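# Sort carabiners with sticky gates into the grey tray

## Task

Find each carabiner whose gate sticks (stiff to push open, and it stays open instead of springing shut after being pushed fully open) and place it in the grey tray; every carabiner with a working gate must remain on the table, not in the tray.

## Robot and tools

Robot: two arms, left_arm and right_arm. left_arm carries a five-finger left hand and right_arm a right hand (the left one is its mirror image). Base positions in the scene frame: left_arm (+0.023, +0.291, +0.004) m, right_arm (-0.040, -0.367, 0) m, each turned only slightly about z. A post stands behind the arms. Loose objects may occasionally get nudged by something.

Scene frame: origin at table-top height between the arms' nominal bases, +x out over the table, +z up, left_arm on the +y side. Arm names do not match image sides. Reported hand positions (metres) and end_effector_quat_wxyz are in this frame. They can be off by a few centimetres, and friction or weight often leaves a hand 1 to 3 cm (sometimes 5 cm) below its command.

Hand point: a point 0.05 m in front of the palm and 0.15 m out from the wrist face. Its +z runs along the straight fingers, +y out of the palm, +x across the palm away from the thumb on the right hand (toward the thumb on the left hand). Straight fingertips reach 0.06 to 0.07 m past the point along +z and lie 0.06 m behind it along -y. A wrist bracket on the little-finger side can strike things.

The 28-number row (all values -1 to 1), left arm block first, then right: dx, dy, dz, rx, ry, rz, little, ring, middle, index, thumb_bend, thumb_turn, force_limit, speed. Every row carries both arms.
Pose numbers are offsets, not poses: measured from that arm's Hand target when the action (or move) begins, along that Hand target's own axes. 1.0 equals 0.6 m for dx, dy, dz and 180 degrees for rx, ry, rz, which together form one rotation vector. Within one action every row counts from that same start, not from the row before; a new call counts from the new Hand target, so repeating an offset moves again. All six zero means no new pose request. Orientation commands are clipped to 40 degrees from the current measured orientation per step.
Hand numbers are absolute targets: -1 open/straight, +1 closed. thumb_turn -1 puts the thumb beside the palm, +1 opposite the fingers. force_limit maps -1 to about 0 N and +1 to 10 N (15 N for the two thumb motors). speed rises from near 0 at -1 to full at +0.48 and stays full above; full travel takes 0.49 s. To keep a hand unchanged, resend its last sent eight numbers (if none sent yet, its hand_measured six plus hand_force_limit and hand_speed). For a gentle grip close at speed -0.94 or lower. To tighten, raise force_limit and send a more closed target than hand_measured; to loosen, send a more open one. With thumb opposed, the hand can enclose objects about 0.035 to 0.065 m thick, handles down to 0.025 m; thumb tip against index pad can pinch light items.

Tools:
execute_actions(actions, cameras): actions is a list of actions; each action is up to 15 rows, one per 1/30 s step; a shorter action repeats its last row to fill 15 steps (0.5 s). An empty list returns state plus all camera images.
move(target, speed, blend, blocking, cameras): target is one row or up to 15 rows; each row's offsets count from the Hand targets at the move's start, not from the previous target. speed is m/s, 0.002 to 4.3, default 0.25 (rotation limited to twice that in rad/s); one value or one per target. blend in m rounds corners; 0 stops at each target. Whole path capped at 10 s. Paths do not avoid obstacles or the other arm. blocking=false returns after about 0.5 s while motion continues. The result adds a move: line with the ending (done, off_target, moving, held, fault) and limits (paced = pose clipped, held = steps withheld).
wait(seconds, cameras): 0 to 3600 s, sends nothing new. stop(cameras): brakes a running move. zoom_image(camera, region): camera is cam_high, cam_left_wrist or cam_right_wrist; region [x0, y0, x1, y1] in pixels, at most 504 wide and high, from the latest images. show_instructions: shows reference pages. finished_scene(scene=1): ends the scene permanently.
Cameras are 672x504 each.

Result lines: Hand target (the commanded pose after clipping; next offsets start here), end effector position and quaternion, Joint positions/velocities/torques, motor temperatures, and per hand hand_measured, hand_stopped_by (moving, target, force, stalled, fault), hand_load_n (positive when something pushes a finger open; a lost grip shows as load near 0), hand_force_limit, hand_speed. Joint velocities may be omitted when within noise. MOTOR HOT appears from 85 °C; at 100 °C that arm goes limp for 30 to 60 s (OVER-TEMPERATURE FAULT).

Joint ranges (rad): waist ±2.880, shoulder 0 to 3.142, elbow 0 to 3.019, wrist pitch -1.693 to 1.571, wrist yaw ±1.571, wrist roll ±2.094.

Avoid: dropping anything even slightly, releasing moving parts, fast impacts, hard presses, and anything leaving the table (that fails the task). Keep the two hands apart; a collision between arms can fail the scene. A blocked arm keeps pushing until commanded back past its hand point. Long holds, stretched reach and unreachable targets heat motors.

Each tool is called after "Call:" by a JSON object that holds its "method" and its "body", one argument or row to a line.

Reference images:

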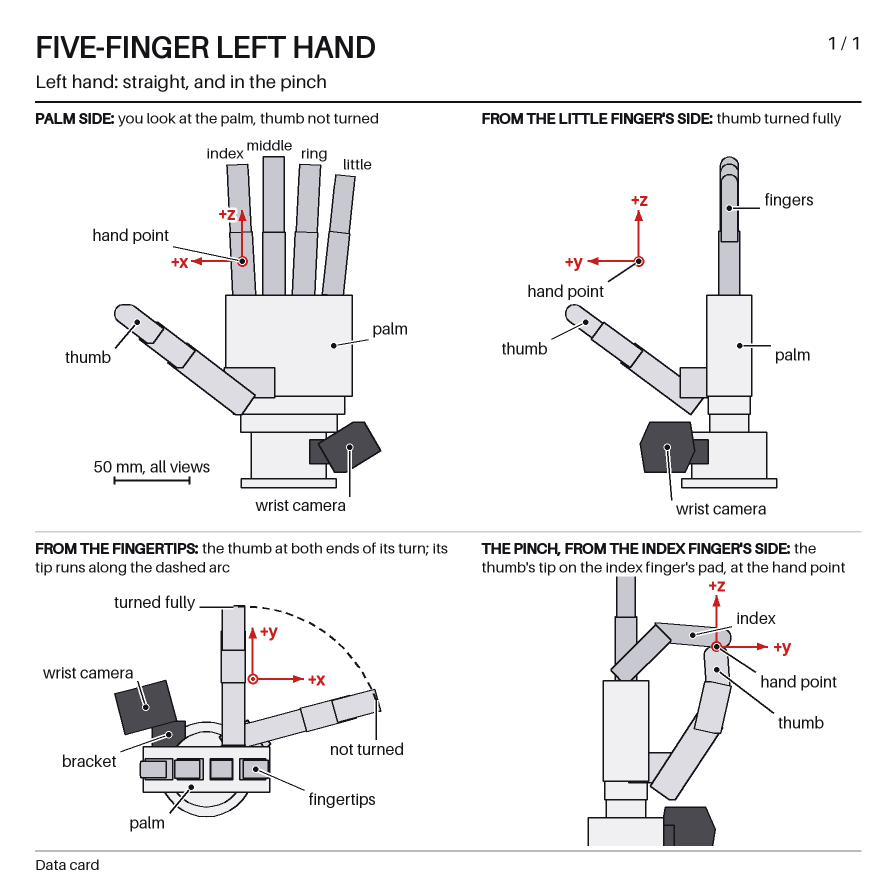

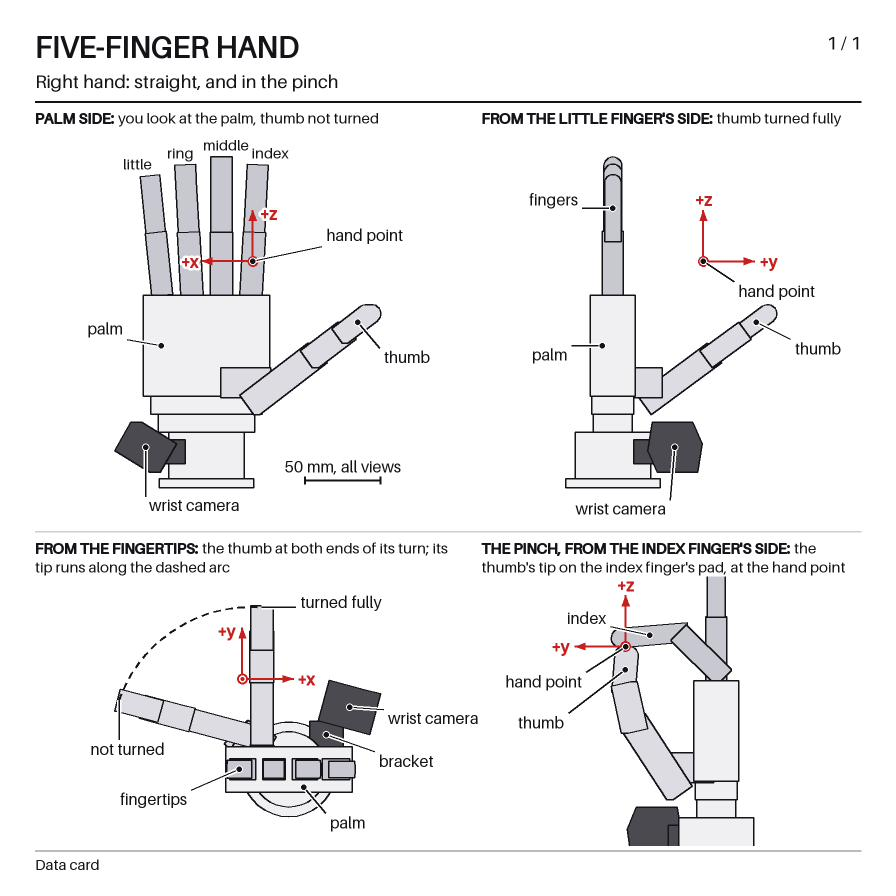

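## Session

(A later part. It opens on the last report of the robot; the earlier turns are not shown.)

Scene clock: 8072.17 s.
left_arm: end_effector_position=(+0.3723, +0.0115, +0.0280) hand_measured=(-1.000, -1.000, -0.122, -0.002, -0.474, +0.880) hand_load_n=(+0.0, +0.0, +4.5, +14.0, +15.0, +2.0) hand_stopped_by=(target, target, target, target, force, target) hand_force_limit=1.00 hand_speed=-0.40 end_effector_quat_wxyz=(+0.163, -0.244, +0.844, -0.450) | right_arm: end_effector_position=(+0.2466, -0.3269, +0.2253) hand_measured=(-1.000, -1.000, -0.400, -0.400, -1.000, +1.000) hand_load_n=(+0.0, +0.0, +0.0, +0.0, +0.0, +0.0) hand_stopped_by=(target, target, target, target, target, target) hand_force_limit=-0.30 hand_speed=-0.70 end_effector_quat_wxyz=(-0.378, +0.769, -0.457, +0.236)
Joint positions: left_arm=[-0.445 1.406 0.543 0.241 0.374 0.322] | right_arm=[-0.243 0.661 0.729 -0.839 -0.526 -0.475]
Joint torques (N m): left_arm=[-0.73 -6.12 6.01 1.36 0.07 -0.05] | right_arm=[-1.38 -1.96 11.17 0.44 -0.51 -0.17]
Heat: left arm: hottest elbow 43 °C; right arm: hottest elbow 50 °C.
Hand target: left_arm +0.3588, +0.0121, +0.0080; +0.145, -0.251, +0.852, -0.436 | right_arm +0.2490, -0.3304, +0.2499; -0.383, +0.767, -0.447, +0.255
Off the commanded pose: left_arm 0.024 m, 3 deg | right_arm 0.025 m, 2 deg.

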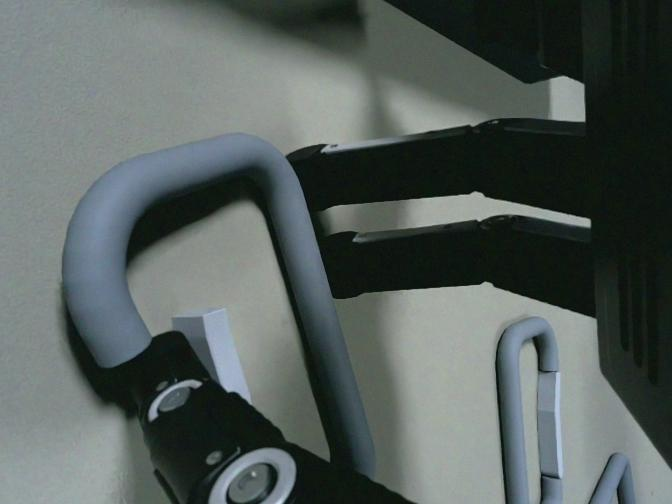

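Call:
{"method": "execute_actions", "body": {
  "actions": [
    [[0,0,0,0,0,0,-1,-1,-0.13,-0.015,-0.47,0.87,1,-0.7,0,0,0,0,0,0,-1,-1,-0.4,-0.4,-1,1,-0.3,-0.7]],
    [[0,0,0,0,0,0,-1,-1,-0.13,-0.015,-0.42,0.865,1,0,0,0,0,0,0,0,-1,-1,-0.4,-0.4,-1,1,-0.3,-0.7]]
  ],
  "cameras": []
}}

Call:
{"method": "execute_actions", "body": {
  "actions": [
    [[0,0,0,0,0,0,-1,-1,-0.14,-0.025,-0.43,0.855,1,-0.7,0,0,0,0,0,0,-1,-1,-0.4,-0.4,-1,1,-0.3,-0.7]],
    [[0,0,0,0,0,0,-1,-1,-0.14,-0.025,-0.38,0.85,1,0,0,0,0,0,0,0,-1,-1,-0.4,-0.4,-1,1,-0.3,-0.7]]
  ],
  "cameras": ["cam_left_wrist"]
}}

Scene clock: 8080.20 s.
left_arm: end_effector_position=(+0.3723, +0.0115, +0.0280) hand_measured=(-1.000, -1.000, -0.130, -0.018, -0.440, +0.864) hand_load_n=(+0.0, -0.5, +5.5, +14.5, +15.5, +2.0) hand_stopped_by=(target, target, target, force, force, target) hand_force_limit=1.00 hand_speed=0.00 end_effector_quat_wxyz=(+0.163, -0.244, +0.844, -0.450) | right_arm: end_effector_position=(+0.2466, -0.3269, +0.2253) hand_measured=(-1.000, -1.000, -0.400, -0.400, -1.000, +1.000) hand_load_n=(+0.0, +0.0, +0.0, +0.0, +0.0, +0.0) hand_stopped_by=(target, target, target, target, target, target) hand_force_limit=-0.30 hand_speed=-0.70 end_effector_quat_wxyz=(-0.378, +0.769, -0.457, +0.236)
Joint positions: left_arm=[-0.445 1.406 0.543 0.241 0.374 0.321] | right_arm=[-0.243 0.661 0.729 -0.839 -0.526 -0.475]
Joint torques (N m): left_arm=[-0.67 -6.18 6.01 1.35 0.07 -0.04] | right_arm=[-1.2 -1.9 11.06 0.4 -0.53 -0.19]
Heat: left arm: hottest elbow 43 °C; right arm: hottest elbow 51 °C.
Hand target: left_arm +0.3588, +0.0121, +0.0080; +0.145, -0.251, +0.852, -0.436 | right_arm +0.2490, -0.3304, +0.2499; -0.383, +0.767, -0.447, +0.255
Off the commanded pose: left_arm 0.024 m, 3 deg | right_arm 0.025 m, 2 deg.

Scene clock: 8081.50 s.
left_arm: end_effector_position=(+0.3723, +0.0114, +0.0281) hand_measured=(-1.000, -1.000, -0.140, -0.028, -0.406, +0.850) hand_load_n=(+0.0, +0.0, +6.0, +15.5, +16.0, +2.0) hand_stopped_by=(target, target, target, force, force, target) hand_force_limit=1.00 hand_speed=0.00 end_effector_quat_wxyz=(+0.162, -0.244, +0.843, -0.450) | right_arm: end_effector_position=(+0.2466, -0.3269, +0.2253) hand_measured=(-1.000, -1.000, -0.400, -0.400, -1.000, +1.000) hand_load_n=(+0.0, +0.0, +0.0, +0.0, -0.5, +0.0) hand_stopped_by=(target, target, target, target, target, target) hand_force_limit=-0.30 hand_speed=-0.70 end_effector_quat_wxyz=(-0.378, +0.769, -0.457, +0.236)
Joint positions: left_arm=[-0.445 1.406 0.543 0.242 0.374 0.32] | right_arm=[-0.243 0.661 0.729 -0.839 -0.526 -0.475]
Joint torques (N m): left_arm=[-0.73 -6.18 6 1.33 0.07 -0.03] | right_arm=[-0.97 -1.55 11.08 0.44 -0.52 -0.19]
Heat: left arm: hottest elbow 43 °C; right arm: hottest elbow 51 °C.
Hand target: left_arm +0.3587, +0.0121, +0.0080; +0.145, -0.251, +0.852, -0.436 | right_arm +0.2490, -0.3304, +0.2499; -0.383, +0.767, -0.447, +0.255
Off the commanded pose: left_arm 0.024 m, 3 deg | right_arm 0.025 m, 2 deg.

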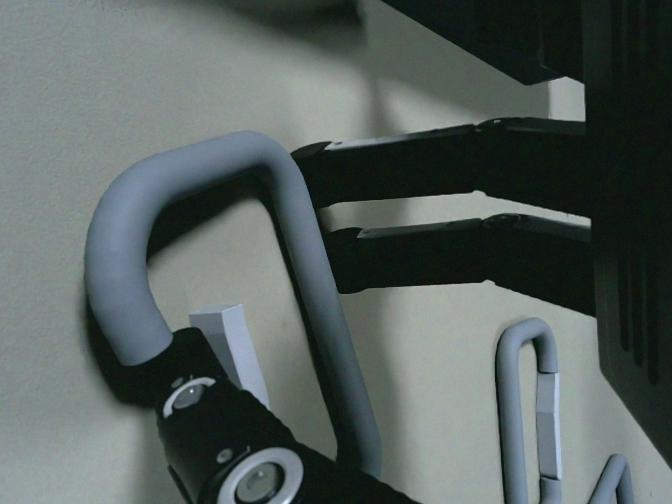

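Call:
{"method": "execute_actions", "body": {
  "actions": [
    [[0,0,0,0,0,0,-1,-1,-0.15,-0.036,-0.40,0.845,1,-0.7,0,0,0,0,0,0,-1,-1,-0.4,-0.4,-1,1,-0.3,-0.7]],
    [[0,0,0,0,0,0,-1,-1,-0.15,-0.036,-0.34,0.84,1,0,0,0,0,0,0,0,-1,-1,-0.4,-0.4,-1,1,-0.3,-0.7]]
  ],
  "cameras": []
}}

Call:
{"method": "execute_actions", "body": {
  "actions": [
    [[0,0,0,0,0,0,-1,-1,-0.16,-0.046,-0.37,0.835,1,-0.7,0,0,0,0,0,0,-1,-1,-0.4,-0.4,-1,1,-0.3,-0.7]],
    [[0,0,0,0,0,0,-1,-1,-0.16,-0.046,-0.30,0.83,1,0.1,0,0,0,0,0,0,-1,-1,-0.4,-0.4,-1,1,-0.3,-0.7]]
  ],
  "cameras": ["cam_left_wrist"]
}}

Scene clock: 8093.43 s.
left_arm: end_effector_position=(+0.3723, +0.0113, +0.0281) hand_measured=(-1.000, -1.000, -0.150, -0.038, -0.406, +0.840) hand_load_n=(+0.0, +0.0, +4.5, +15.0, +15.5, +1.5) hand_stopped_by=(target, target, target, force, force, target) hand_force_limit=1.00 hand_speed=0.00 end_effector_quat_wxyz=(+0.162, -0.244, +0.843, -0.450) | right_arm: end_effector_position=(+0.2466, -0.3269, +0.2253) hand_measured=(-1.000, -1.000, -0.400, -0.400, -1.000, +1.000) hand_load_n=(+0.0, +0.0, +0.0, +0.0, +0.0, +0.0) hand_stopped_by=(target, target, target, target, target, target) hand_force_limit=-0.30 hand_speed=-0.70 end_effector_quat_wxyz=(-0.378, +0.769, -0.457, +0.236)
Joint positions: left_arm=[-0.445 1.406 0.543 0.242 0.374 0.319] | right_arm=[-0.243 0.661 0.729 -0.839 -0.526 -0.475]
Joint torques (N m): left_arm=[-0.67 -6.12 6.02 1.33 0.07 -0.03] | right_arm=[-1.2 -2.14 11.15 0.46 -0.51 -0.19]
Heat: left arm: hottest elbow 43 °C; right arm: hottest elbow 51 °C.
Hand target: left_arm +0.3587, +0.0121, +0.0080; +0.145, -0.251, +0.852, -0.436 | right_arm +0.2490, -0.3304, +0.2499; -0.383, +0.767, -0.447, +0.255
Off the commanded pose: left_arm 0.024 m, 3 deg | right_arm 0.025 m, 2 deg.

Scene clock: 8094.73 s.
left_arm: end_effector_position=(+0.3728, +0.0118, +0.0282) hand_measured=(-1.000, -1.000, -0.160, -0.048, -0.370, +0.830) hand_load_n=(-0.5, +0.0, +6.0, +16.5, +16.0, +1.5) hand_stopped_by=(target, target, target, force, force, target) hand_force_limit=1.00 hand_speed=0.10 end_effector_quat_wxyz=(+0.163, -0.245, +0.843, -0.450) | right_arm: end_effector_position=(+0.2466, -0.3269, +0.2253) hand_measured=(-1.000, -1.000, -0.400, -0.400, -1.000, +1.000) hand_load_n=(+0.0, +0.0, +0.0, +0.0, +0.0, +0.0) hand_stopped_by=(target, target, target, target, target, target) hand_force_limit=-0.30 hand_speed=-0.70 end_effector_quat_wxyz=(-0.378, +0.769, -0.457, +0.236)
Joint positions: left_arm=[-0.444 1.406 0.543 0.242 0.374 0.319] | right_arm=[-0.243 0.661 0.729 -0.839 -0.526 -0.475]
Joint torques (N m): left_arm=[-0.73 -6.18 6.01 1.32 0.07 -0.02] | right_arm=[-0.91 -1.96 10.99 0.43 -0.53 -0.2]
Heat: left arm: hottest elbow 43 °C; right arm: hottest elbow 51 °C.
Hand target: left_arm +0.3588, +0.0121, +0.0081; +0.145, -0.251, +0.852, -0.436 | right_arm +0.2490, -0.3304, +0.2499; -0.383, +0.767, -0.447, +0.255
Off the commanded pose: left_arm 0.025 m, 3 deg | right_arm 0.025 m, 2 deg.

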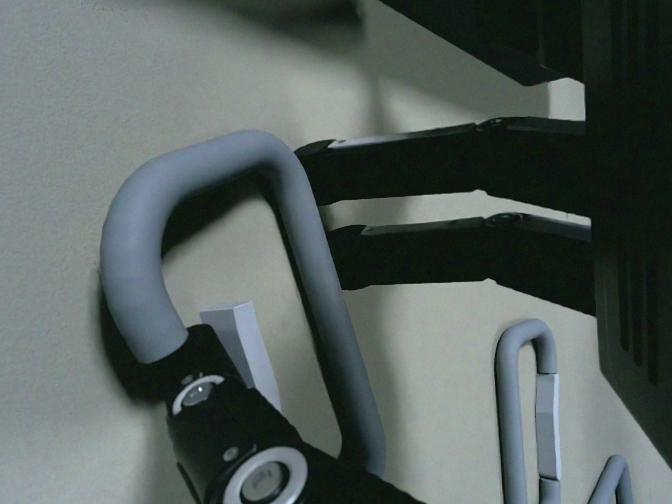

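Call:
{"method": "execute_actions", "body": {
  "actions": [
    [[0,0,0,0,0,0,-1,-1,-0.16,-0.046,-0.38,0.90,1,-0.6,0,0,0,0,0,0,-1,-1,-0.4,-0.4,-1,1,-0.3,-0.7]]
  ],
  "cameras": ["cam_left_wrist"]
}}

Scene clock: 8108.87 s.
left_arm: end_effector_position=(+0.3724, +0.0112, +0.0283) hand_measured=(-1.000, -1.000, -0.160, -0.048, -0.388, +0.900) hand_load_n=(+0.0, +0.0, +6.0, +15.5, +14.0, +2.5) hand_stopped_by=(target, target, target, force, target, target) hand_force_limit=1.00 hand_speed=-0.60 end_effector_quat_wxyz=(+0.162, -0.245, +0.843, -0.451) | right_arm: end_effector_position=(+0.2466, -0.3269, +0.2253) hand_measured=(-1.000, -1.000, -0.400, -0.400, -1.000, +1.000) hand_load_n=(+0.0, +0.0, +0.0, +0.0, +0.0, +0.0) hand_stopped_by=(target, target, target, target, target, target) hand_force_limit=-0.30 hand_speed=-0.70 end_effector_quat_wxyz=(-0.378, +0.769, -0.457, +0.236)
Joint positions: left_arm=[-0.445 1.406 0.543 0.243 0.374 0.318] | right_arm=[-0.243 0.661 0.729 -0.839 -0.526 -0.475]
Joint torques (N m): left_arm=[-0.62 -6.18 6.01 1.29 0.07 -0.02] | right_arm=[-1.32 -2.08 11.06 0.47 -0.48 -0.17]
Heat: left arm: hottest elbow 42 °C; right arm: hottest elbow 51 °C.
Hand target: left_arm +0.3588, +0.0121, +0.0080; +0.145, -0.251, +0.852, -0.436 | right_arm +0.2490, -0.3304, +0.2499; -0.383, +0.767, -0.447, +0.255
Off the commanded pose: left_arm 0.024 m, 3 deg | right_arm 0.025 m, 2 deg.

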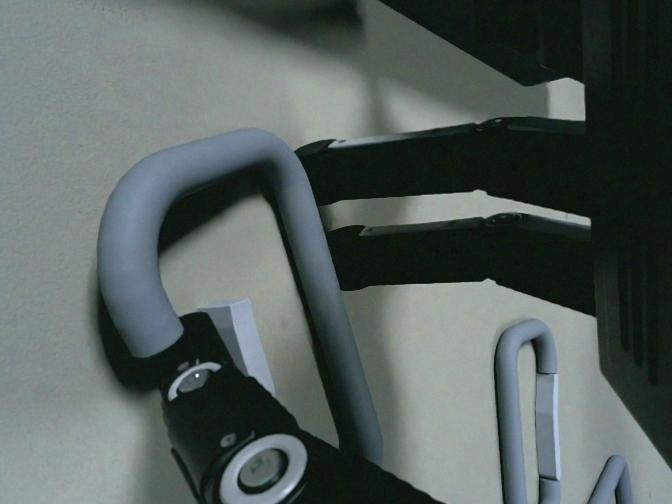

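Call:
{"method": "execute_actions", "body": {
  "actions": [
    [[0,0,0,0,0,0,-1,-1,-0.16,-0.046,-0.32,0.90,1,-0.2,0,0,0,0,0,0,-1,-1,-0.4,-0.4,-1,1,-0.3,-0.7]]
  ],
  "cameras": ["cam_left_wrist"]
}}

Scene clock: 8112.27 s.
left_arm: end_effector_position=(+0.3724, +0.0112, +0.0283) hand_measured=(-1.000, -1.000, -0.160, -0.048, -0.362, +0.900) hand_load_n=(+0.0, +0.0, +6.5, +16.0, +16.0, +2.5) hand_stopped_by=(target, target, target, force, force, target) hand_force_limit=1.00 hand_speed=-0.20 end_effector_quat_wxyz=(+0.162, -0.245, +0.843, -0.451) | right_arm: end_effector_position=(+0.2466, -0.3269, +0.2253) hand_measured=(-1.000, -1.000, -0.400, -0.400, -1.000, +1.000) hand_load_n=(+0.0, +0.0, +0.0, +0.0, +0.0, +0.0) hand_stopped_by=(target, target, target, target, target, target) hand_force_limit=-0.30 hand_speed=-0.70 end_effector_quat_wxyz=(-0.378, +0.769, -0.457, +0.236)
Joint positions: left_arm=[-0.445 1.406 0.543 0.243 0.374 0.318] | right_arm=[-0.243 0.661 0.729 -0.839 -0.526 -0.475]
Joint torques (N m): left_arm=[-0.73 -6.12 6.01 1.29 0.07 -0.01] | right_arm=[-1.2 -2.26 11.12 0.44 -0.52 -0.22]
Heat: left arm: hottest elbow 42 °C; right arm: hottest elbow 51 °C.
Hand target: left_arm +0.3588, +0.0121, +0.0080; +0.145, -0.251, +0.852, -0.436 | right_arm +0.2490, -0.3304, +0.2499; -0.383, +0.767, -0.447, +0.255
Off the commanded pose: left_arm 0.024 m, 3 deg | right_arm 0.025 m, 2 deg.

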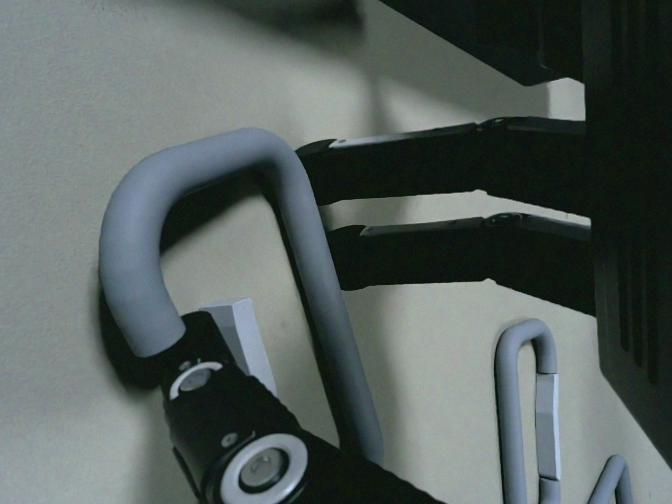

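Call:
{"method": "execute_actions", "body": {
  "actions": [
    [[0,0,0,0,0,0,-1,-1,-0.166,-0.053,-0.375,0.84,1,-0.3,0,0,0,0,0,0,-1,-1,-0.4,-0.4,-1,1,-0.3,-0.7],[0,0,0,0,0,0,-1,-1,-0.166,-0.053,-0.375,0.84,1,-0.3,0,0,0,0,0,0,-1,-1,-0.4,-0.4,-1,1,-0.3,-0.7],[0,0,0,0,0,0,-1,-1,-0.166,-0.053,-0.375,0.84,1,-0.3,0,0,0,0,0,0,-1,-1,-0.4,-0.4,-1,1,-0.3,-0.7],[0,0,0,0,0,0,-1,-1,-0.166,-0.053,-0.375,0.84,1,-0.3,0,0,0,0,0,0,-1,-1,-0.4,-0.4,-1,1,-0.3,-0.7],[0,0,0,0,0,0,-1,-1,-0.166,-0.053,-0.375,0.84,1,-0.3,0,0,0,0,0,0,-1,-1,-0.4,-0.4,-1,1,-0.3,-0.7],[0,0,0,0,0,0,-1,-1,-0.166,-0.053,-0.30,0.84,1,0.1,0,0,0,0,0,0,-1,-1,-0.4,-0.4,-1,1,-0.3,-0.7]]
  ],
  "cameras": ["cam_left_wrist"]
}}

Scene clock: 8119.33 s.
left_arm: end_effector_position=(+0.3728, +0.0117, +0.0283) hand_measured=(-1.000, -1.000, -0.168, -0.056, -0.342, +0.840) hand_load_n=(+0.0, +0.0, +6.0, +17.0, +16.0, +0.5) hand_stopped_by=(target, target, target, force, force, target) hand_force_limit=1.00 hand_speed=0.10 end_effector_quat_wxyz=(+0.163, -0.246, +0.843, -0.451) | right_arm: end_effector_position=(+0.2466, -0.3269, +0.2253) hand_measured=(-1.000, -1.000, -0.400, -0.400, -1.000, +1.000) hand_load_n=(+0.0, +0.0, +0.0, +0.0, +0.0, +0.0) hand_stopped_by=(target, target, target, target, target, target) hand_force_limit=-0.30 hand_speed=-0.70 end_effector_quat_wxyz=(-0.378, +0.769, -0.457, +0.236)
Joint positions: left_arm=[-0.444 1.406 0.543 0.243 0.374 0.318] | right_arm=[-0.243 0.661 0.729 -0.839 -0.526 -0.475]
Joint torques (N m): left_arm=[-0.67 -6.12 6.02 1.31 0.07 -0.02] | right_arm=[-1.08 -1.85 11.11 0.34 -0.49 -0.21]
Heat: left arm: hottest elbow 42 °C; right arm: hottest elbow 51 °C.
Hand target: left_arm +0.3587, +0.0121, +0.0080; +0.145, -0.251, +0.852, -0.436 | right_arm +0.2490, -0.3304, +0.2499; -0.383, +0.767, -0.447, +0.255
Off the commanded pose: left_arm 0.025 m, 3 deg | right_arm 0.025 m, 2 deg.

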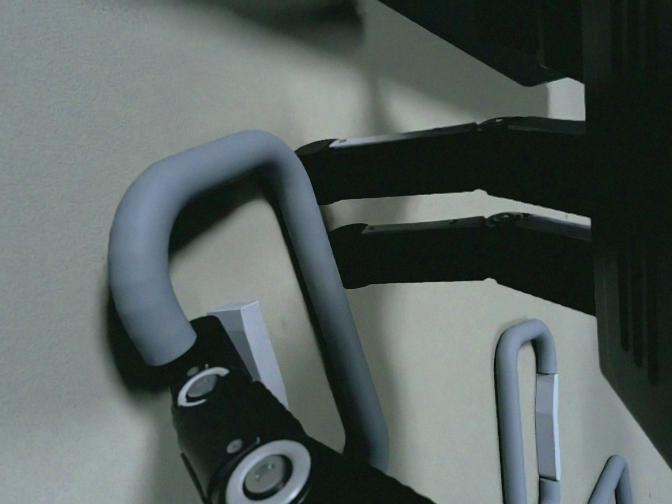

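Call:
{"method": "execute_actions", "body": {
  "actions": [
    [[0,0,0,0,0,0,-1,-1,-0.166,-0.053,-0.355,0.90,1,-0.3,0,0,0,0,0,0,-1,-1,-0.4,-0.4,-1,1,-0.3,-0.7]],
    [[0,0,0,0,0,0,-1,-1,-0.166,-0.053,-0.28,0.89,1,0.1,0,0,0,0,0,0,-1,-1,-0.4,-0.4,-1,1,-0.3,-0.7]],
    [[0,0,0,0,0,0,-1,-1,-0.172,-0.060,-0.345,0.83,1,-0.3,0,0,0,0,0,0,-1,-1,-0.4,-0.4,-1,1,-0.3,-0.7]],
    [[0,0,0,0,0,0,-1,-1,-0.172,-0.060,-0.26,0.83,1,0.1,0,0,0,0,0,0,-1,-1,-0.4,-0.4,-1,1,-0.3,-0.7]]
  ],
  "cameras": ["cam_left_wrist"]
}}

Scene clock: 8127.70 s.
left_arm: end_effector_position=(+0.3728, +0.0117, +0.0283) hand_measured=(-1.000, -1.000, -0.172, -0.062, -0.318, +0.830) hand_load_n=(+0.0, +0.0, +6.0, +17.5, +16.5, +0.5) hand_stopped_by=(target, target, target, force, force, target) hand_force_limit=1.00 hand_speed=0.10 end_effector_quat_wxyz=(+0.163, -0.246, +0.843, -0.451) | right_arm: end_effector_position=(+0.2466, -0.3269, +0.2253) hand_measured=(-1.000, -1.000, -0.400, -0.400, -1.000, +1.000) hand_load_n=(+0.0, +0.0, +0.0, +0.0, +0.0, +0.0) hand_stopped_by=(target, target, target, target, target, target) hand_force_limit=-0.30 hand_speed=-0.70 end_effector_quat_wxyz=(-0.378, +0.769, -0.457, +0.236)
Joint positions: left_arm=[-0.444 1.406 0.543 0.243 0.374 0.318] | right_arm=[-0.243 0.661 0.729 -0.839 -0.526 -0.475]
Joint torques (N m): left_arm=[-0.73 -6.18 6 1.28 0.07 -0.01] | right_arm=[-1.14 -2.08 11.08 0.35 -0.53 -0.19]
Heat: left arm: hottest elbow 42 °C; right arm: hottest elbow 51 °C.
Hand target: left_arm +0.3588, +0.0121, +0.0080; +0.145, -0.251, +0.852, -0.436 | right_arm +0.2490, -0.3304, +0.2499; -0.383, +0.767, -0.447, +0.255
Off the commanded pose: left_arm 0.025 m, 3 deg | right_arm 0.025 m, 2 deg.

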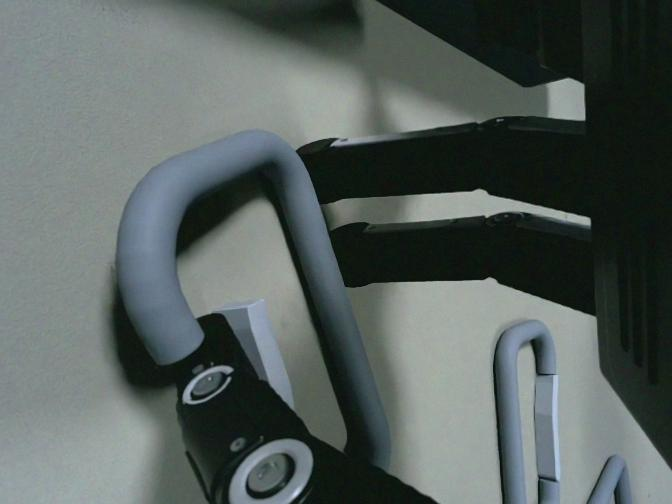

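Call:
{"method": "execute_actions", "body": {
  "actions": [
    [[0,0,0,0,0,0,-1,-1,-0.172,-0.060,-0.33,0.89,1,-0.3,0,0,0,0,0,0,-1,-1,-0.4,-0.4,-1,1,-0.3,-0.7]],
    [[0,0,0,0,0,0,-1,-1,-0.172,-0.060,-0.25,0.885,1,0.1,0,0,0,0,0,0,-1,-1,-0.4,-0.4,-1,1,-0.3,-0.7]],
    [[0,0,0,0,0,0,-1,-1,-0.177,-0.066,-0.325,0.82,1,-0.3,0,0,0,0,0,0,-1,-1,-0.4,-0.4,-1,1,-0.3,-0.7]],
    [[0,0,0,0,0,0,-1,-1,-0.177,-0.066,-0.24,0.82,1,0.1,0,0,0,0,0,0,-1,-1,-0.4,-0.4,-1,1,-0.3,-0.7]],
    [[0,0,0,0,0,0,-1,-1,-0.177,-0.066,-0.31,0.88,1,-0.3,0,0,0,0,0,0,-1,-1,-0.4,-0.4,-1,1,-0.3,-0.7]],
    [[0,0,0,0,0,0,-1,-1,-0.177,-0.066,-0.23,0.875,1,0.1,0,0,0,0,0,0,-1,-1,-0.4,-0.4,-1,1,-0.3,-0.7]]
  ],
  "cameras": ["cam_left_wrist"]
}}

Scene clock: 8139.03 s.
left_arm: end_effector_position=(+0.3731, +0.0115, +0.0286) hand_measured=(-1.000, -1.000, -0.180, -0.068, -0.316, +0.874) hand_load_n=(+0.0, +0.0, +6.5, +17.0, +15.0, +2.0) hand_stopped_by=(target, target, target, force, force, target) hand_force_limit=1.00 hand_speed=0.10 end_effector_quat_wxyz=(+0.163, -0.246, +0.842, -0.451) | right_arm: end_effector_position=(+0.2466, -0.3269, +0.2253) hand_measured=(-1.000, -1.000, -0.400, -0.400, -1.000, +1.000) hand_load_n=(+0.0, +0.0, +0.0, +0.0, +0.0, +0.0) hand_stopped_by=(target, target, target, target, target, target) hand_force_limit=-0.30 hand_speed=-0.70 end_effector_quat_wxyz=(-0.378, +0.769, -0.457, +0.236)
Joint positions: left_arm=[-0.444 1.406 0.543 0.244 0.374 0.317] | right_arm=[-0.243 0.661 0.729 -0.839 -0.526 -0.475]
Joint torques (N m): left_arm=[-0.67 -6.12 6.01 1.24 0.07 -0.01] | right_arm=[-0.97 -1.79 11.1 0.46 -0.52 -0.2]
Heat: left arm: hottest elbow 42 °C; right arm: hottest elbow 51 °C.
Hand target: left_arm +0.3588, +0.0121, +0.0080; +0.145, -0.251, +0.852, -0.436 | right_arm +0.2490, -0.3304, +0.2499; -0.383, +0.767, -0.447, +0.255
Off the commanded pose: left_arm 0.025 m, 3 deg | right_arm 0.025 m, 2 deg.

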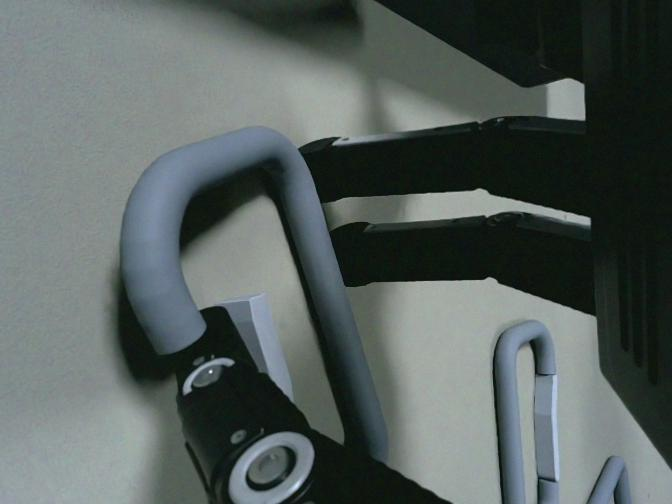

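Call:
{"method": "execute_actions", "body": {
  "actions": [
    [[0,0,0,0,0,0,-1,-1,-0.18,-0.068,-0.325,0.81,1,-0.2,0,0,0,0,0,0,-1,-1,-0.4,-0.4,-1,1,-0.3,-0.7]],
    [[0,0,0,0,0,0,-1,-1,-0.18,-0.068,-0.23,0.815,1,0.2,0,0,0,0,0,0,-1,-1,-0.4,-0.4,-1,1,-0.3,-0.7]],
    [[0,0,0,0,0,0,-1,-1,-0.184,-0.074,-0.305,0.88,1,-0.2,0,0,0,0,0,0,-1,-1,-0.4,-0.4,-1,1,-0.3,-0.7]],
    [[0,0,0,0,0,0,-1,-1,-0.184,-0.074,-0.21,0.87,1,0.2,0,0,0,0,0,0,-1,-1,-0.4,-0.4,-1,1,-0.3,-0.7]]
  ],
  "cameras": ["cam_left_wrist"]
}}

Scene clock: 8146.63 s.
left_arm: end_effector_position=(+0.3731, +0.0115, +0.0286) hand_measured=(-1.000, -1.000, -0.186, -0.076, -0.274, +0.870) hand_load_n=(+0.0, +0.0, +7.5, +17.5, +16.0, +2.0) hand_stopped_by=(target, target, target, force, force, target) hand_force_limit=1.00 hand_speed=0.20 end_effector_quat_wxyz=(+0.163, -0.246, +0.842, -0.451) | right_arm: end_effector_position=(+0.2466, -0.3269, +0.2253) hand_measured=(-1.000, -1.000, -0.400, -0.400, -1.000, +1.000) hand_load_n=(-0.5, +0.0, +0.0, +0.0, +0.0, +0.0) hand_stopped_by=(target, target, target, target, target, target) hand_force_limit=-0.30 hand_speed=-0.70 end_effector_quat_wxyz=(-0.378, +0.769, -0.457, +0.236)
Joint positions: left_arm=[-0.444 1.406 0.543 0.244 0.374 0.317] | right_arm=[-0.243 0.661 0.729 -0.839 -0.526 -0.475]
Joint torques (N m): left_arm=[-0.73 -6.18 6 1.24 0.06 0] | right_arm=[-0.85 -2.02 11.08 0.4 -0.49 -0.21]
Heat: left arm: hottest elbow 42 °C; right arm: hottest elbow 51 °C.
Hand target: left_arm +0.3588, +0.0121, +0.0080; +0.145, -0.251, +0.852, -0.436 | right_arm +0.2490, -0.3304, +0.2499; -0.383, +0.767, -0.447, +0.255
Off the commanded pose: left_arm 0.025 m, 3 deg | right_arm 0.025 m, 2 deg.

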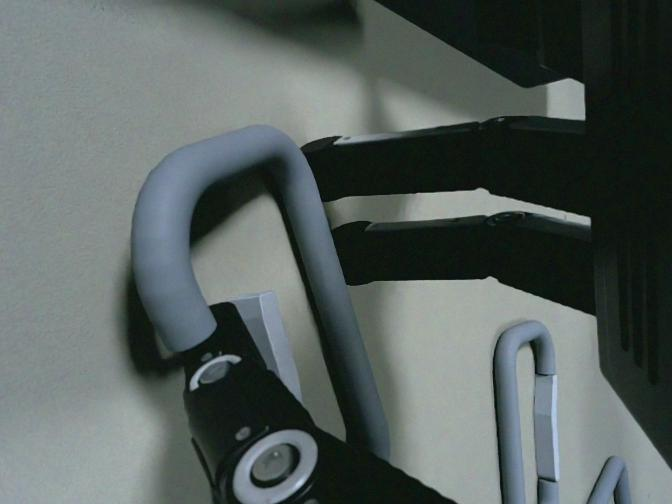

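Call:
{"method": "execute_actions", "body": {
  "actions": [
    [[0,0,0,0,0,0,-1,-1,-0.186,-0.076,-0.29,0.80,1,-0.2,0,0,0,0,0,0,-1,-1,-0.4,-0.4,-1,1,-0.3,-0.7]],
    [[0,0,0,0,0,0,-1,-1,-0.186,-0.076,-0.20,0.805,1,0.2,0,0,0,0,0,0,-1,-1,-0.4,-0.4,-1,1,-0.3,-0.7]],
    [[0,0,0,0,0,0,-1,-1,-0.19,-0.082,-0.28,0.87,1,-0.2,0,0,0,0,0,0,-1,-1,-0.4,-0.4,-1,1,-0.3,-0.7]],
    [[0,0,0,0,0,0,-1,-1,-0.19,-0.082,-0.18,0.86,1,0.2,0,0,0,0,0,0,-1,-1,-0.4,-0.4,-1,1,-0.3,-0.7]]
  ],
  "cameras": ["cam_left_wrist"]
}}

Scene clock: 8154.40 s.
left_arm: end_effector_position=(+0.3730, +0.0115, +0.0286) hand_measured=(-1.000, -1.000, -0.192, -0.084, -0.248, +0.860) hand_load_n=(+0.0, +0.0, +7.5, +18.0, +15.5, +1.5) hand_stopped_by=(target, target, target, force, force, target) hand_force_limit=1.00 hand_speed=0.20 end_effector_quat_wxyz=(+0.163, -0.246, +0.842, -0.451) | right_arm: end_effector_position=(+0.2466, -0.3269, +0.2253) hand_measured=(-1.000, -1.000, -0.400, -0.400, -1.000, +1.000) hand_load_n=(+0.0, +0.0, +0.0, +0.0, +0.0, +0.0) hand_stopped_by=(target, target, target, target, target, target) hand_force_limit=-0.30 hand_speed=-0.70 end_effector_quat_wxyz=(-0.378, +0.769, -0.457, +0.236)
Joint positions: left_arm=[-0.444 1.406 0.543 0.244 0.374 0.316] | right_arm=[-0.243 0.661 0.729 -0.839 -0.526 -0.475]
Joint torques (N m): left_arm=[-0.73 -6.18 6.01 1.25 0.07 -0.01] | right_arm=[-1.2 -1.9 11.06 0.49 -0.5 -0.2]
Heat: left arm: hottest elbow 42 °C; right arm: hottest elbow 51 °C.
Hand target: left_arm +0.3588, +0.0121, +0.0080; +0.145, -0.251, +0.852, -0.436 | right_arm +0.2490, -0.3304, +0.2499; -0.383, +0.767, -0.447, +0.255
Off the commanded pose: left_arm 0.025 m, 3 deg | right_arm 0.025 m, 2 deg.

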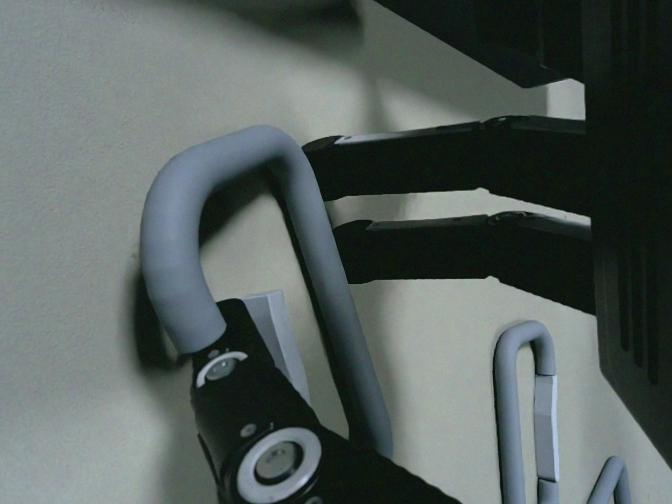

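Call:
{"method": "execute_actions", "body": {
  "actions": [
    [[0,0,0,0,0,0,-1,-1,-0.192,-0.084,-0.265,0.80,1,-0.2,0,0,0,0,0,0,-1,-1,-0.4,-0.4,-1,1,-0.3,-0.7]],
    [[0,0,0,0,0,0,-1,-1,-0.192,-0.084,-0.17,0.80,1,0.2,0,0,0,0,0,0,-1,-1,-0.4,-0.4,-1,1,-0.3,-0.7]],
    [[0,0,0,0,0,0,-1,-1,-0.194,-0.088,-0.255,0.86,1,-0.2,0,0,0,0,0,0,-1,-1,-0.4,-0.4,-1,1,-0.3,-0.7]],
    [[0,0,0,0,0,0,-1,-1,-0.194,-0.088,-0.15,0.85,1,0.2,0,0,0,0,0,0,-1,-1,-0.4,-0.4,-1,1,-0.3,-0.7]]
  ],
  "cameras": ["cam_left_wrist"]
}}

Scene clock: 8162.87 s.
left_arm: end_effector_position=(+0.3730, +0.0115, +0.0286) hand_measured=(-1.000, -1.000, -0.196, -0.090, -0.220, +0.850) hand_load_n=(+0.0, +0.0, +7.5, +18.0, +15.5, +1.0) hand_stopped_by=(target, target, target, force, force, target) hand_force_limit=1.00 hand_speed=0.20 end_effector_quat_wxyz=(+0.163, -0.246, +0.842, -0.451) | right_arm: end_effector_position=(+0.2466, -0.3269, +0.2253) hand_measured=(-1.000, -1.000, -0.400, -0.400, -1.000, +1.000) hand_load_n=(+0.0, +0.0, +0.0, +0.0, +0.0, +0.0) hand_stopped_by=(target, target, target, target, target, target) hand_force_limit=-0.30 hand_speed=-0.70 end_effector_quat_wxyz=(-0.378, +0.769, -0.457, +0.236)
Joint positions: left_arm=[-0.444 1.406 0.543 0.244 0.374 0.316] | right_arm=[-0.243 0.661 0.729 -0.839 -0.526 -0.475]
Joint torques (N m): left_arm=[-0.67 -6.12 6.01 1.25 0.07 0] | right_arm=[-0.97 -1.96 11.17 0.49 -0.53 -0.22]
Heat: left arm: hottest elbow 42 °C; right arm: hottest elbow 51 °C.
Hand target: left_arm +0.3588, +0.0121, +0.0080; +0.145, -0.251, +0.852, -0.436 | right_arm +0.2490, -0.3304, +0.2499; -0.383, +0.767, -0.447, +0.255
Off the commanded pose: left_arm 0.025 m, 3 deg | right_arm 0.025 m, 2 deg.

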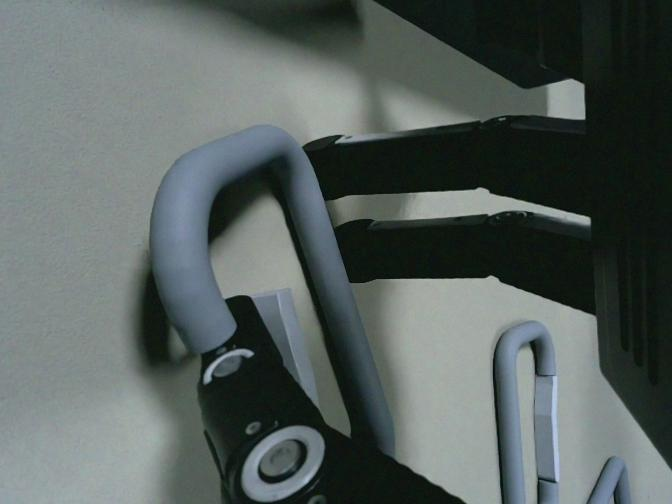

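Call:
{"method": "execute_actions", "body": {
  "actions": [
    [[0,0,0,0,0,0,-1,-1,-0.196,-0.090,-0.235,0.80,1,-0.2,0,0,0,0,0,0,-1,-1,-0.4,-0.4,-1,1,-0.3,-0.7]],
    [[0,0,0,0,0,0,-1,-1,-0.196,-0.090,-0.15,0.80,1,0.1,0,0,0,0,0,0,-1,-1,-0.4,-0.4,-1,1,-0.3,-0.7]]
  ],
  "cameras": ["cam_left_wrist"]
}}

Call:
{"method": "execute_actions", "body": {
  "actions": [
    [[0,0,0,0,0,0,-1,-1,-0.198,-0.094,-0.225,0.85,1,-0.2,0,0,0,0,0,0,-1,-1,-0.4,-0.4,-1,1,-0.3,-0.7]],
    [[0,0,0,0,0,0,-1,-1,-0.198,-0.094,-0.13,0.84,1,0.1,0,0,0,0,0,0,-1,-1,-0.4,-0.4,-1,1,-0.3,-0.7]]
  ],
  "cameras": ["cam_left_wrist"]
}}

Scene clock: 8172.03 s.
left_arm: end_effector_position=(+0.3730, +0.0115, +0.0286) hand_measured=(-1.000, -1.000, -0.198, -0.090, -0.206, +0.800) hand_load_n=(+0.0, +0.0, +6.0, +19.0, +14.5, +0.0) hand_stopped_by=(target, target, target, force, force, target) hand_force_limit=1.00 hand_speed=0.10 end_effector_quat_wxyz=(+0.163, -0.246, +0.842, -0.451) | right_arm: end_effector_position=(+0.2466, -0.3269, +0.2253) hand_measured=(-1.000, -1.000, -0.400, -0.400, -1.000, +1.000) hand_load_n=(+0.0, +0.0, +0.0, +0.0, +0.0, +0.0) hand_stopped_by=(target, target, target, target, target, target) hand_force_limit=-0.30 hand_speed=-0.70 end_effector_quat_wxyz=(-0.378, +0.769, -0.457, +0.236)
Joint positions: left_arm=[-0.444 1.406 0.543 0.244 0.374 0.316] | right_arm=[-0.243 0.661 0.729 -0.839 -0.526 -0.475]
Joint torques (N m): left_arm=[-0.73 -6.12 5.98 1.24 0.07 0] | right_arm=[-0.91 -1.96 11.14 0.47 -0.5 -0.21]
Heat: left arm: hottest elbow 42 °C; right arm: hottest elbow 51 °C.
Hand target: left_arm +0.3588, +0.0121, +0.0080; +0.145, -0.251, +0.852, -0.436 | right_arm +0.2490, -0.3304, +0.2499; -0.383, +0.767, -0.447, +0.255
Off the commanded pose: left_arm 0.025 m, 3 deg | right_arm 0.025 m, 2 deg.

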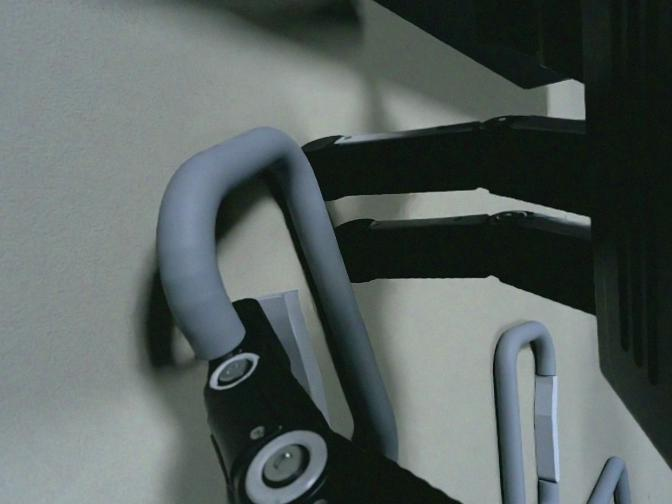

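Scene clock: 8173.33 s.
left_arm: end_effector_position=(+0.3730, +0.0115, +0.0286) hand_measured=(-1.000, -1.000, -0.200, -0.096, -0.194, +0.840) hand_load_n=(+0.0, +0.0, +7.0, +18.5, +14.5, +0.5) hand_stopped_by=(target, target, target, force, force, target) hand_force_limit=1.00 hand_speed=0.10 end_effector_quat_wxyz=(+0.163, -0.246, +0.842, -0.451) | right_arm: end_effector_position=(+0.2466, -0.3269, +0.2253) hand_measured=(-1.000, -1.000, -0.400, -0.400, -1.000, +1.000) hand_load_n=(-0.5, -0.5, +0.0, +0.0, +0.0, +0.0) hand_stopped_by=(target, target, target, target, target, target) hand_force_limit=-0.30 hand_speed=-0.70 end_effector_quat_wxyz=(-0.378, +0.769, -0.457, +0.236)
Joint positions: left_arm=[-0.444 1.406 0.543 0.244 0.374 0.316] | right_arm=[-0.243 0.661 0.729 -0.839 -0.526 -0.475]
Joint torques (N m): left_arm=[-0.73 -6.12 6 1.25 0.07 0] | right_arm=[-0.85 -1.96 11.15 0.5 -0.51 -0.21]
Heat: left arm: hottest elbow 41 °C; right arm: hottest elbow 51 °C.
Hand target: left_arm +0.3588, +0.0121, +0.0080; +0.145, -0.251, +0.852, -0.436 | right_arm +0.2490, -0.3304, +0.2499; -0.383, +0.767, -0.447, +0.255
Off the commanded pose: left_arm 0.025 m, 3 deg | right_arm 0.025 m, 2 deg.

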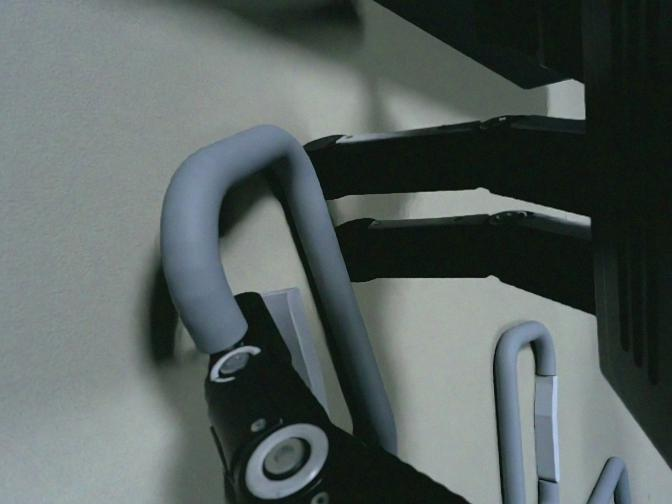

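Call:
{"method": "execute_actions", "body": {
  "actions": [
    [[0,0,0,0,0,0,-1,-1,-0.2,-0.097,-0.13,0.80,1,-0.4,0,0,0,0,0,0,-1,-1,-0.4,-0.4,-1,1,-0.3,-0.7]]
  ],
  "cameras": ["cam_left_wrist"]
}}

Call:
{"method": "zoom_image", "body": {
  "camera": "cam_left_wrist",
  "region": [150, 230, 420, 460]
}}

Scene clock: 8178.27 s.
left_arm: end_effector_position=(+0.3730, +0.0115, +0.0286) hand_measured=(-1.000, -1.000, -0.202, -0.100, -0.194, +0.800) hand_load_n=(+0.0, +0.0, +6.5, +17.5, +14.5, +0.0) hand_stopped_by=(target, target, target, force, force, target) hand_force_limit=1.00 hand_speed=-0.40 end_effector_quat_wxyz=(+0.163, -0.246, +0.842, -0.451) | right_arm: end_effector_position=(+0.2466, -0.3269, +0.2253) hand_measured=(-1.000, -1.000, -0.400, -0.400, -1.000, +1.000) hand_load_n=(+0.0, +0.0, +0.0, +0.0, +0.0, +0.0) hand_stopped_by=(target, target, target, target, target, target) hand_force_limit=-0.30 hand_speed=-0.70 end_effector_quat_wxyz=(-0.378, +0.769, -0.457, +0.236)
Joint positions: left_arm=[-0.444 1.406 0.543 0.244 0.374 0.316] | right_arm=[-0.243 0.661 0.729 -0.839 -0.526 -0.475]
Joint torques (N m): left_arm=[-0.73 -6.12 6.01 1.24 0.07 0] | right_arm=[-1.08 -1.96 11.22 0.43 -0.55 -0.2]
Heat: left arm: hottest elbow 41 °C; right arm: hottest elbow 52 °C.
Hand target: left_arm +0.3588, +0.0121, +0.0080; +0.145, -0.251, +0.852, -0.436 | right_arm +0.2490, -0.3304, +0.2499; -0.383, +0.767, -0.447, +0.255
Off the commanded pose: left_arm 0.025 m, 3 deg | right_arm 0.025 m, 2 deg.

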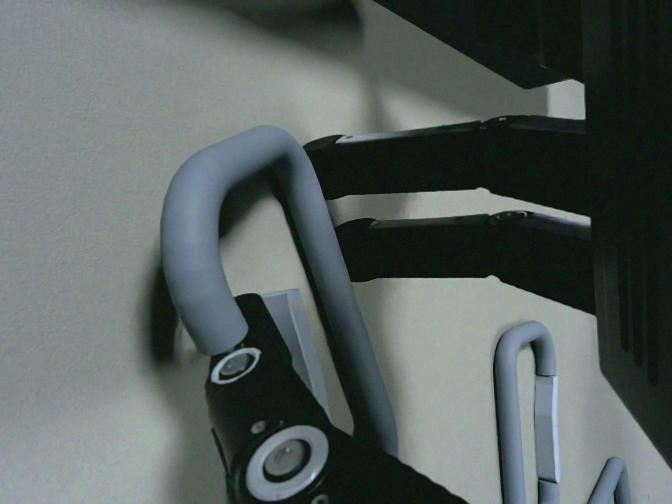

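Scaled by 1.867 from the camera's image (finer frame: 960x720).

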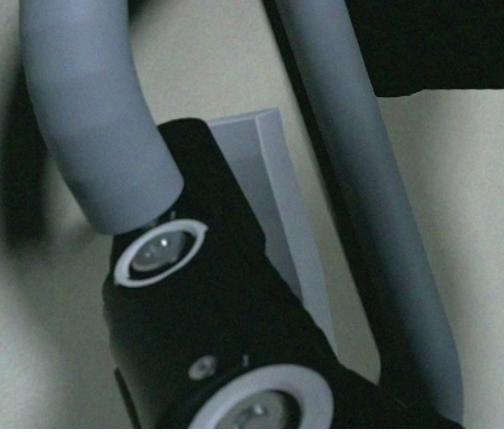

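Call:
{"method": "execute_actions", "body": {
  "actions": [
    [[0,0,0,0,0,0,-1,-1,-0.204,-0.104,-0.215,0.86,1,-0.2,0,0,0,0,0,0,-1,-1,-0.4,-0.4,-1,1,-0.3,-0.7]],
    [[0,0,0,0,0,0,-1,-1,-0.204,-0.104,-0.12,0.85,1,0.0,0,0,0,0,0,0,-1,-1,-0.4,-0.4,-1,1,-0.3,-0.7]],
    [[0,0,0,0,0,0,-1,-1,-0.206,-0.109,-0.195,0.79,1,-0.2,0,0,0,0,0,0,-1,-1,-0.4,-0.4,-1,1,-0.3,-0.7]],
    [[0,0,0,0,0,0,-1,-1,-0.206,-0.109,-0.10,0.79,1,0.0,0,0,0,0,0,0,-1,-1,-0.4,-0.4,-1,1,-0.3,-0.7]]
  ],
  "cameras": ["cam_left_wrist"]
}}

Scene clock: 8185.77 s.
left_arm: end_effector_position=(+0.3735, +0.0120, +0.0286) hand_measured=(-1.000, -1.000, -0.208, -0.112, -0.110, +0.790) hand_load_n=(+0.0, +0.0, +8.0, +18.5, +13.5, +0.0) hand_stopped_by=(target, target, target, force, stalled, target) hand_force_limit=1.00 hand_speed=0.00 end_effector_quat_wxyz=(+0.163, -0.247, +0.842, -0.451) | right_arm: end_effector_position=(+0.2466, -0.3269, +0.2253) hand_measured=(-1.000, -1.000, -0.400, -0.400, -1.000, +1.000) hand_load_n=(+0.0, +0.0, +0.0, +0.0, +0.0, +0.0) hand_stopped_by=(target, target, target, target, target, target) hand_force_limit=-0.30 hand_speed=-0.70 end_effector_quat_wxyz=(-0.378, +0.769, -0.457, +0.236)
Joint positions: left_arm=[-0.442 1.406 0.543 0.244 0.374 0.316] | right_arm=[-0.243 0.661 0.729 -0.839 -0.526 -0.475]
Joint torques (N m): left_arm=[-0.73 -6.18 6.01 1.22 0.07 0.01] | right_arm=[-1.14 -1.67 11.15 0.54 -0.52 -0.22]
Heat: left arm: hottest elbow 41 °C; right arm: hottest elbow 52 °C.
Hand target: left_arm +0.3588, +0.0121, +0.0080; +0.145, -0.251, +0.852, -0.436 | right_arm +0.2490, -0.3304, +0.2499; -0.383, +0.767, -0.447, +0.255
Off the commanded pose: left_arm 0.025 m, 3 deg | right_arm 0.025 m, 2 deg.

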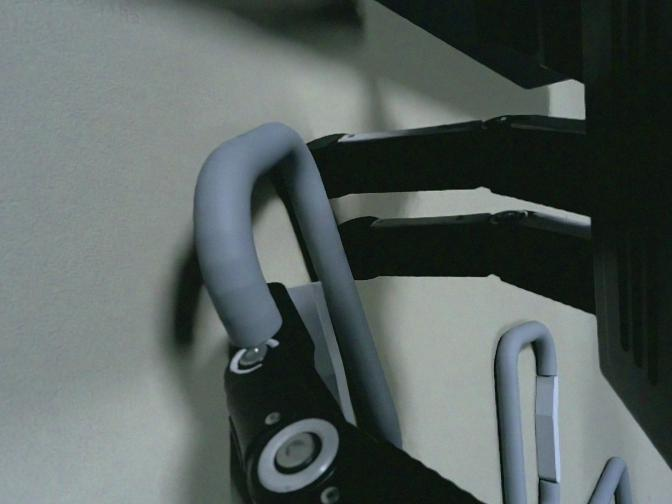

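Call:
{"method": "execute_actions", "body": {
  "actions": [
    [[0,0,0,0,0,0,-1,-1,-0.208,-0.112,-0.17,0.80,1,-0.6,0,0,0,0,0,0,-1,-1,-0.4,-0.4,-1,1,-0.3,-0.7]]
  ],
  "cameras": ["cam_left_wrist"]
}}

Call:
{"method": "execute_actions", "body": {
  "actions": [
    [[0,0,0,0,0,0,-1,-1,-0.208,-0.112,-0.24,0.82,1,-0.6,0,0,0,0,0,0,-1,-1,-0.4,-0.4,-1,1,-0.3,-0.7]]
  ],
  "cameras": ["cam_left_wrist"]
}}

Scene clock: 8191.37 s.
left_arm: end_effector_position=(+0.3730, +0.0115, +0.0286) hand_measured=(-1.000, -1.000, -0.210, -0.112, -0.174, +0.800) hand_load_n=(+0.0, +0.5, +5.0, +16.0, +9.5, +0.0) hand_stopped_by=(target, target, target, force, target, target) hand_force_limit=1.00 hand_speed=-0.60 end_effector_quat_wxyz=(+0.163, -0.246, +0.842, -0.451) | right_arm: end_effector_position=(+0.2466, -0.3269, +0.2253) hand_measured=(-1.000, -1.000, -0.400, -0.400, -1.000, +1.000) hand_load_n=(+0.0, +0.0, +0.0, +0.0, +0.0, +0.0) hand_stopped_by=(target, target, target, target, target, target) hand_force_limit=-0.30 hand_speed=-0.70 end_effector_quat_wxyz=(-0.378, +0.769, -0.457, +0.236)
Joint positions: left_arm=[-0.444 1.406 0.543 0.244 0.374 0.316] | right_arm=[-0.243 0.661 0.729 -0.839 -0.526 -0.475]
Joint torques (N m): left_arm=[-0.73 -6.18 6.01 1.25 0.07 0] | right_arm=[-1.08 -1.85 11.17 0.51 -0.51 -0.21]
Heat: left arm: hottest elbow 41 °C; right arm: hottest elbow 52 °C.
Hand target: left_arm +0.3588, +0.0121, +0.0080; +0.145, -0.251, +0.852, -0.436 | right_arm +0.2490, -0.3304, +0.2499; -0.383, +0.767, -0.447, +0.255
Off the commanded pose: left_arm 0.025 m, 3 deg | right_arm 0.025 m, 2 deg.

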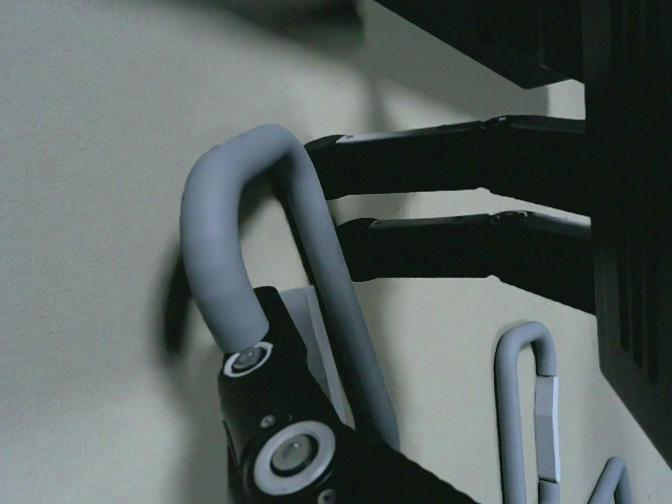

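Scene clock: 8192.17 s.
left_arm: end_effector_position=(+0.3730, +0.0115, +0.0286) hand_measured=(-1.000, -1.000, -0.208, -0.112, -0.244, +0.820) hand_load_n=(+0.0, +0.0, +2.0, +12.5, +7.0, +0.0) hand_stopped_by=(target, target, target, force, target, target) hand_force_limit=1.00 hand_speed=-0.60 end_effector_quat_wxyz=(+0.163, -0.246, +0.842, -0.451) | right_arm: end_effector_position=(+0.2466, -0.3269, +0.2253) hand_measured=(-1.000, -1.000, -0.400, -0.400, -1.000, +1.000) hand_load_n=(+0.0, +0.0, +0.0, +0.0, +0.0, +0.0) hand_stopped_by=(target, target, target, target, target, target) hand_force_limit=-0.30 hand_speed=-0.70 end_effector_quat_wxyz=(-0.378, +0.769, -0.457, +0.236)
Joint positions: left_arm=[-0.444 1.406 0.543 0.244 0.374 0.316] | right_arm=[-0.243 0.661 0.729 -0.839 -0.526 -0.475]
Joint torques (N m): left_arm=[-0.67 -6.24 6 1.24 0.07 0] | right_arm=[-1.2 -1.9 11.17 0.53 -0.51 -0.17]
Heat: left arm: hottest elbow 41 °C; right arm: hottest elbow 52 °C.
Hand target: left_arm +0.3588, +0.0121, +0.0080; +0.145, -0.251, +0.852, -0.436 | right_arm +0.2490, -0.3304, +0.2499; -0.383, +0.767, -0.447, +0.255
Off the commanded pose: left_arm 0.025 m, 3 deg | right_arm 0.025 m, 2 deg.

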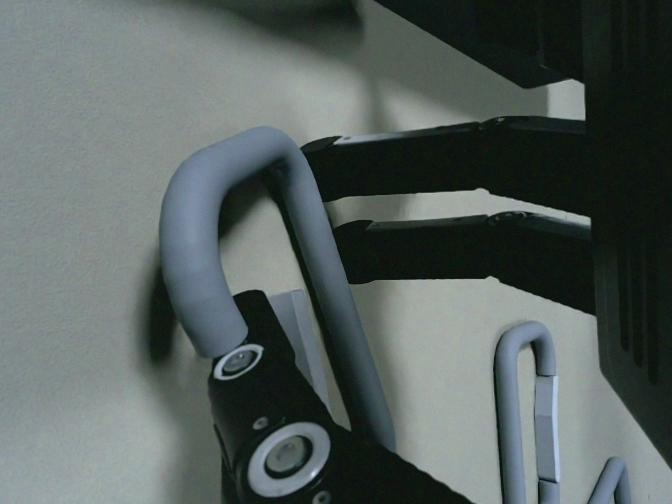

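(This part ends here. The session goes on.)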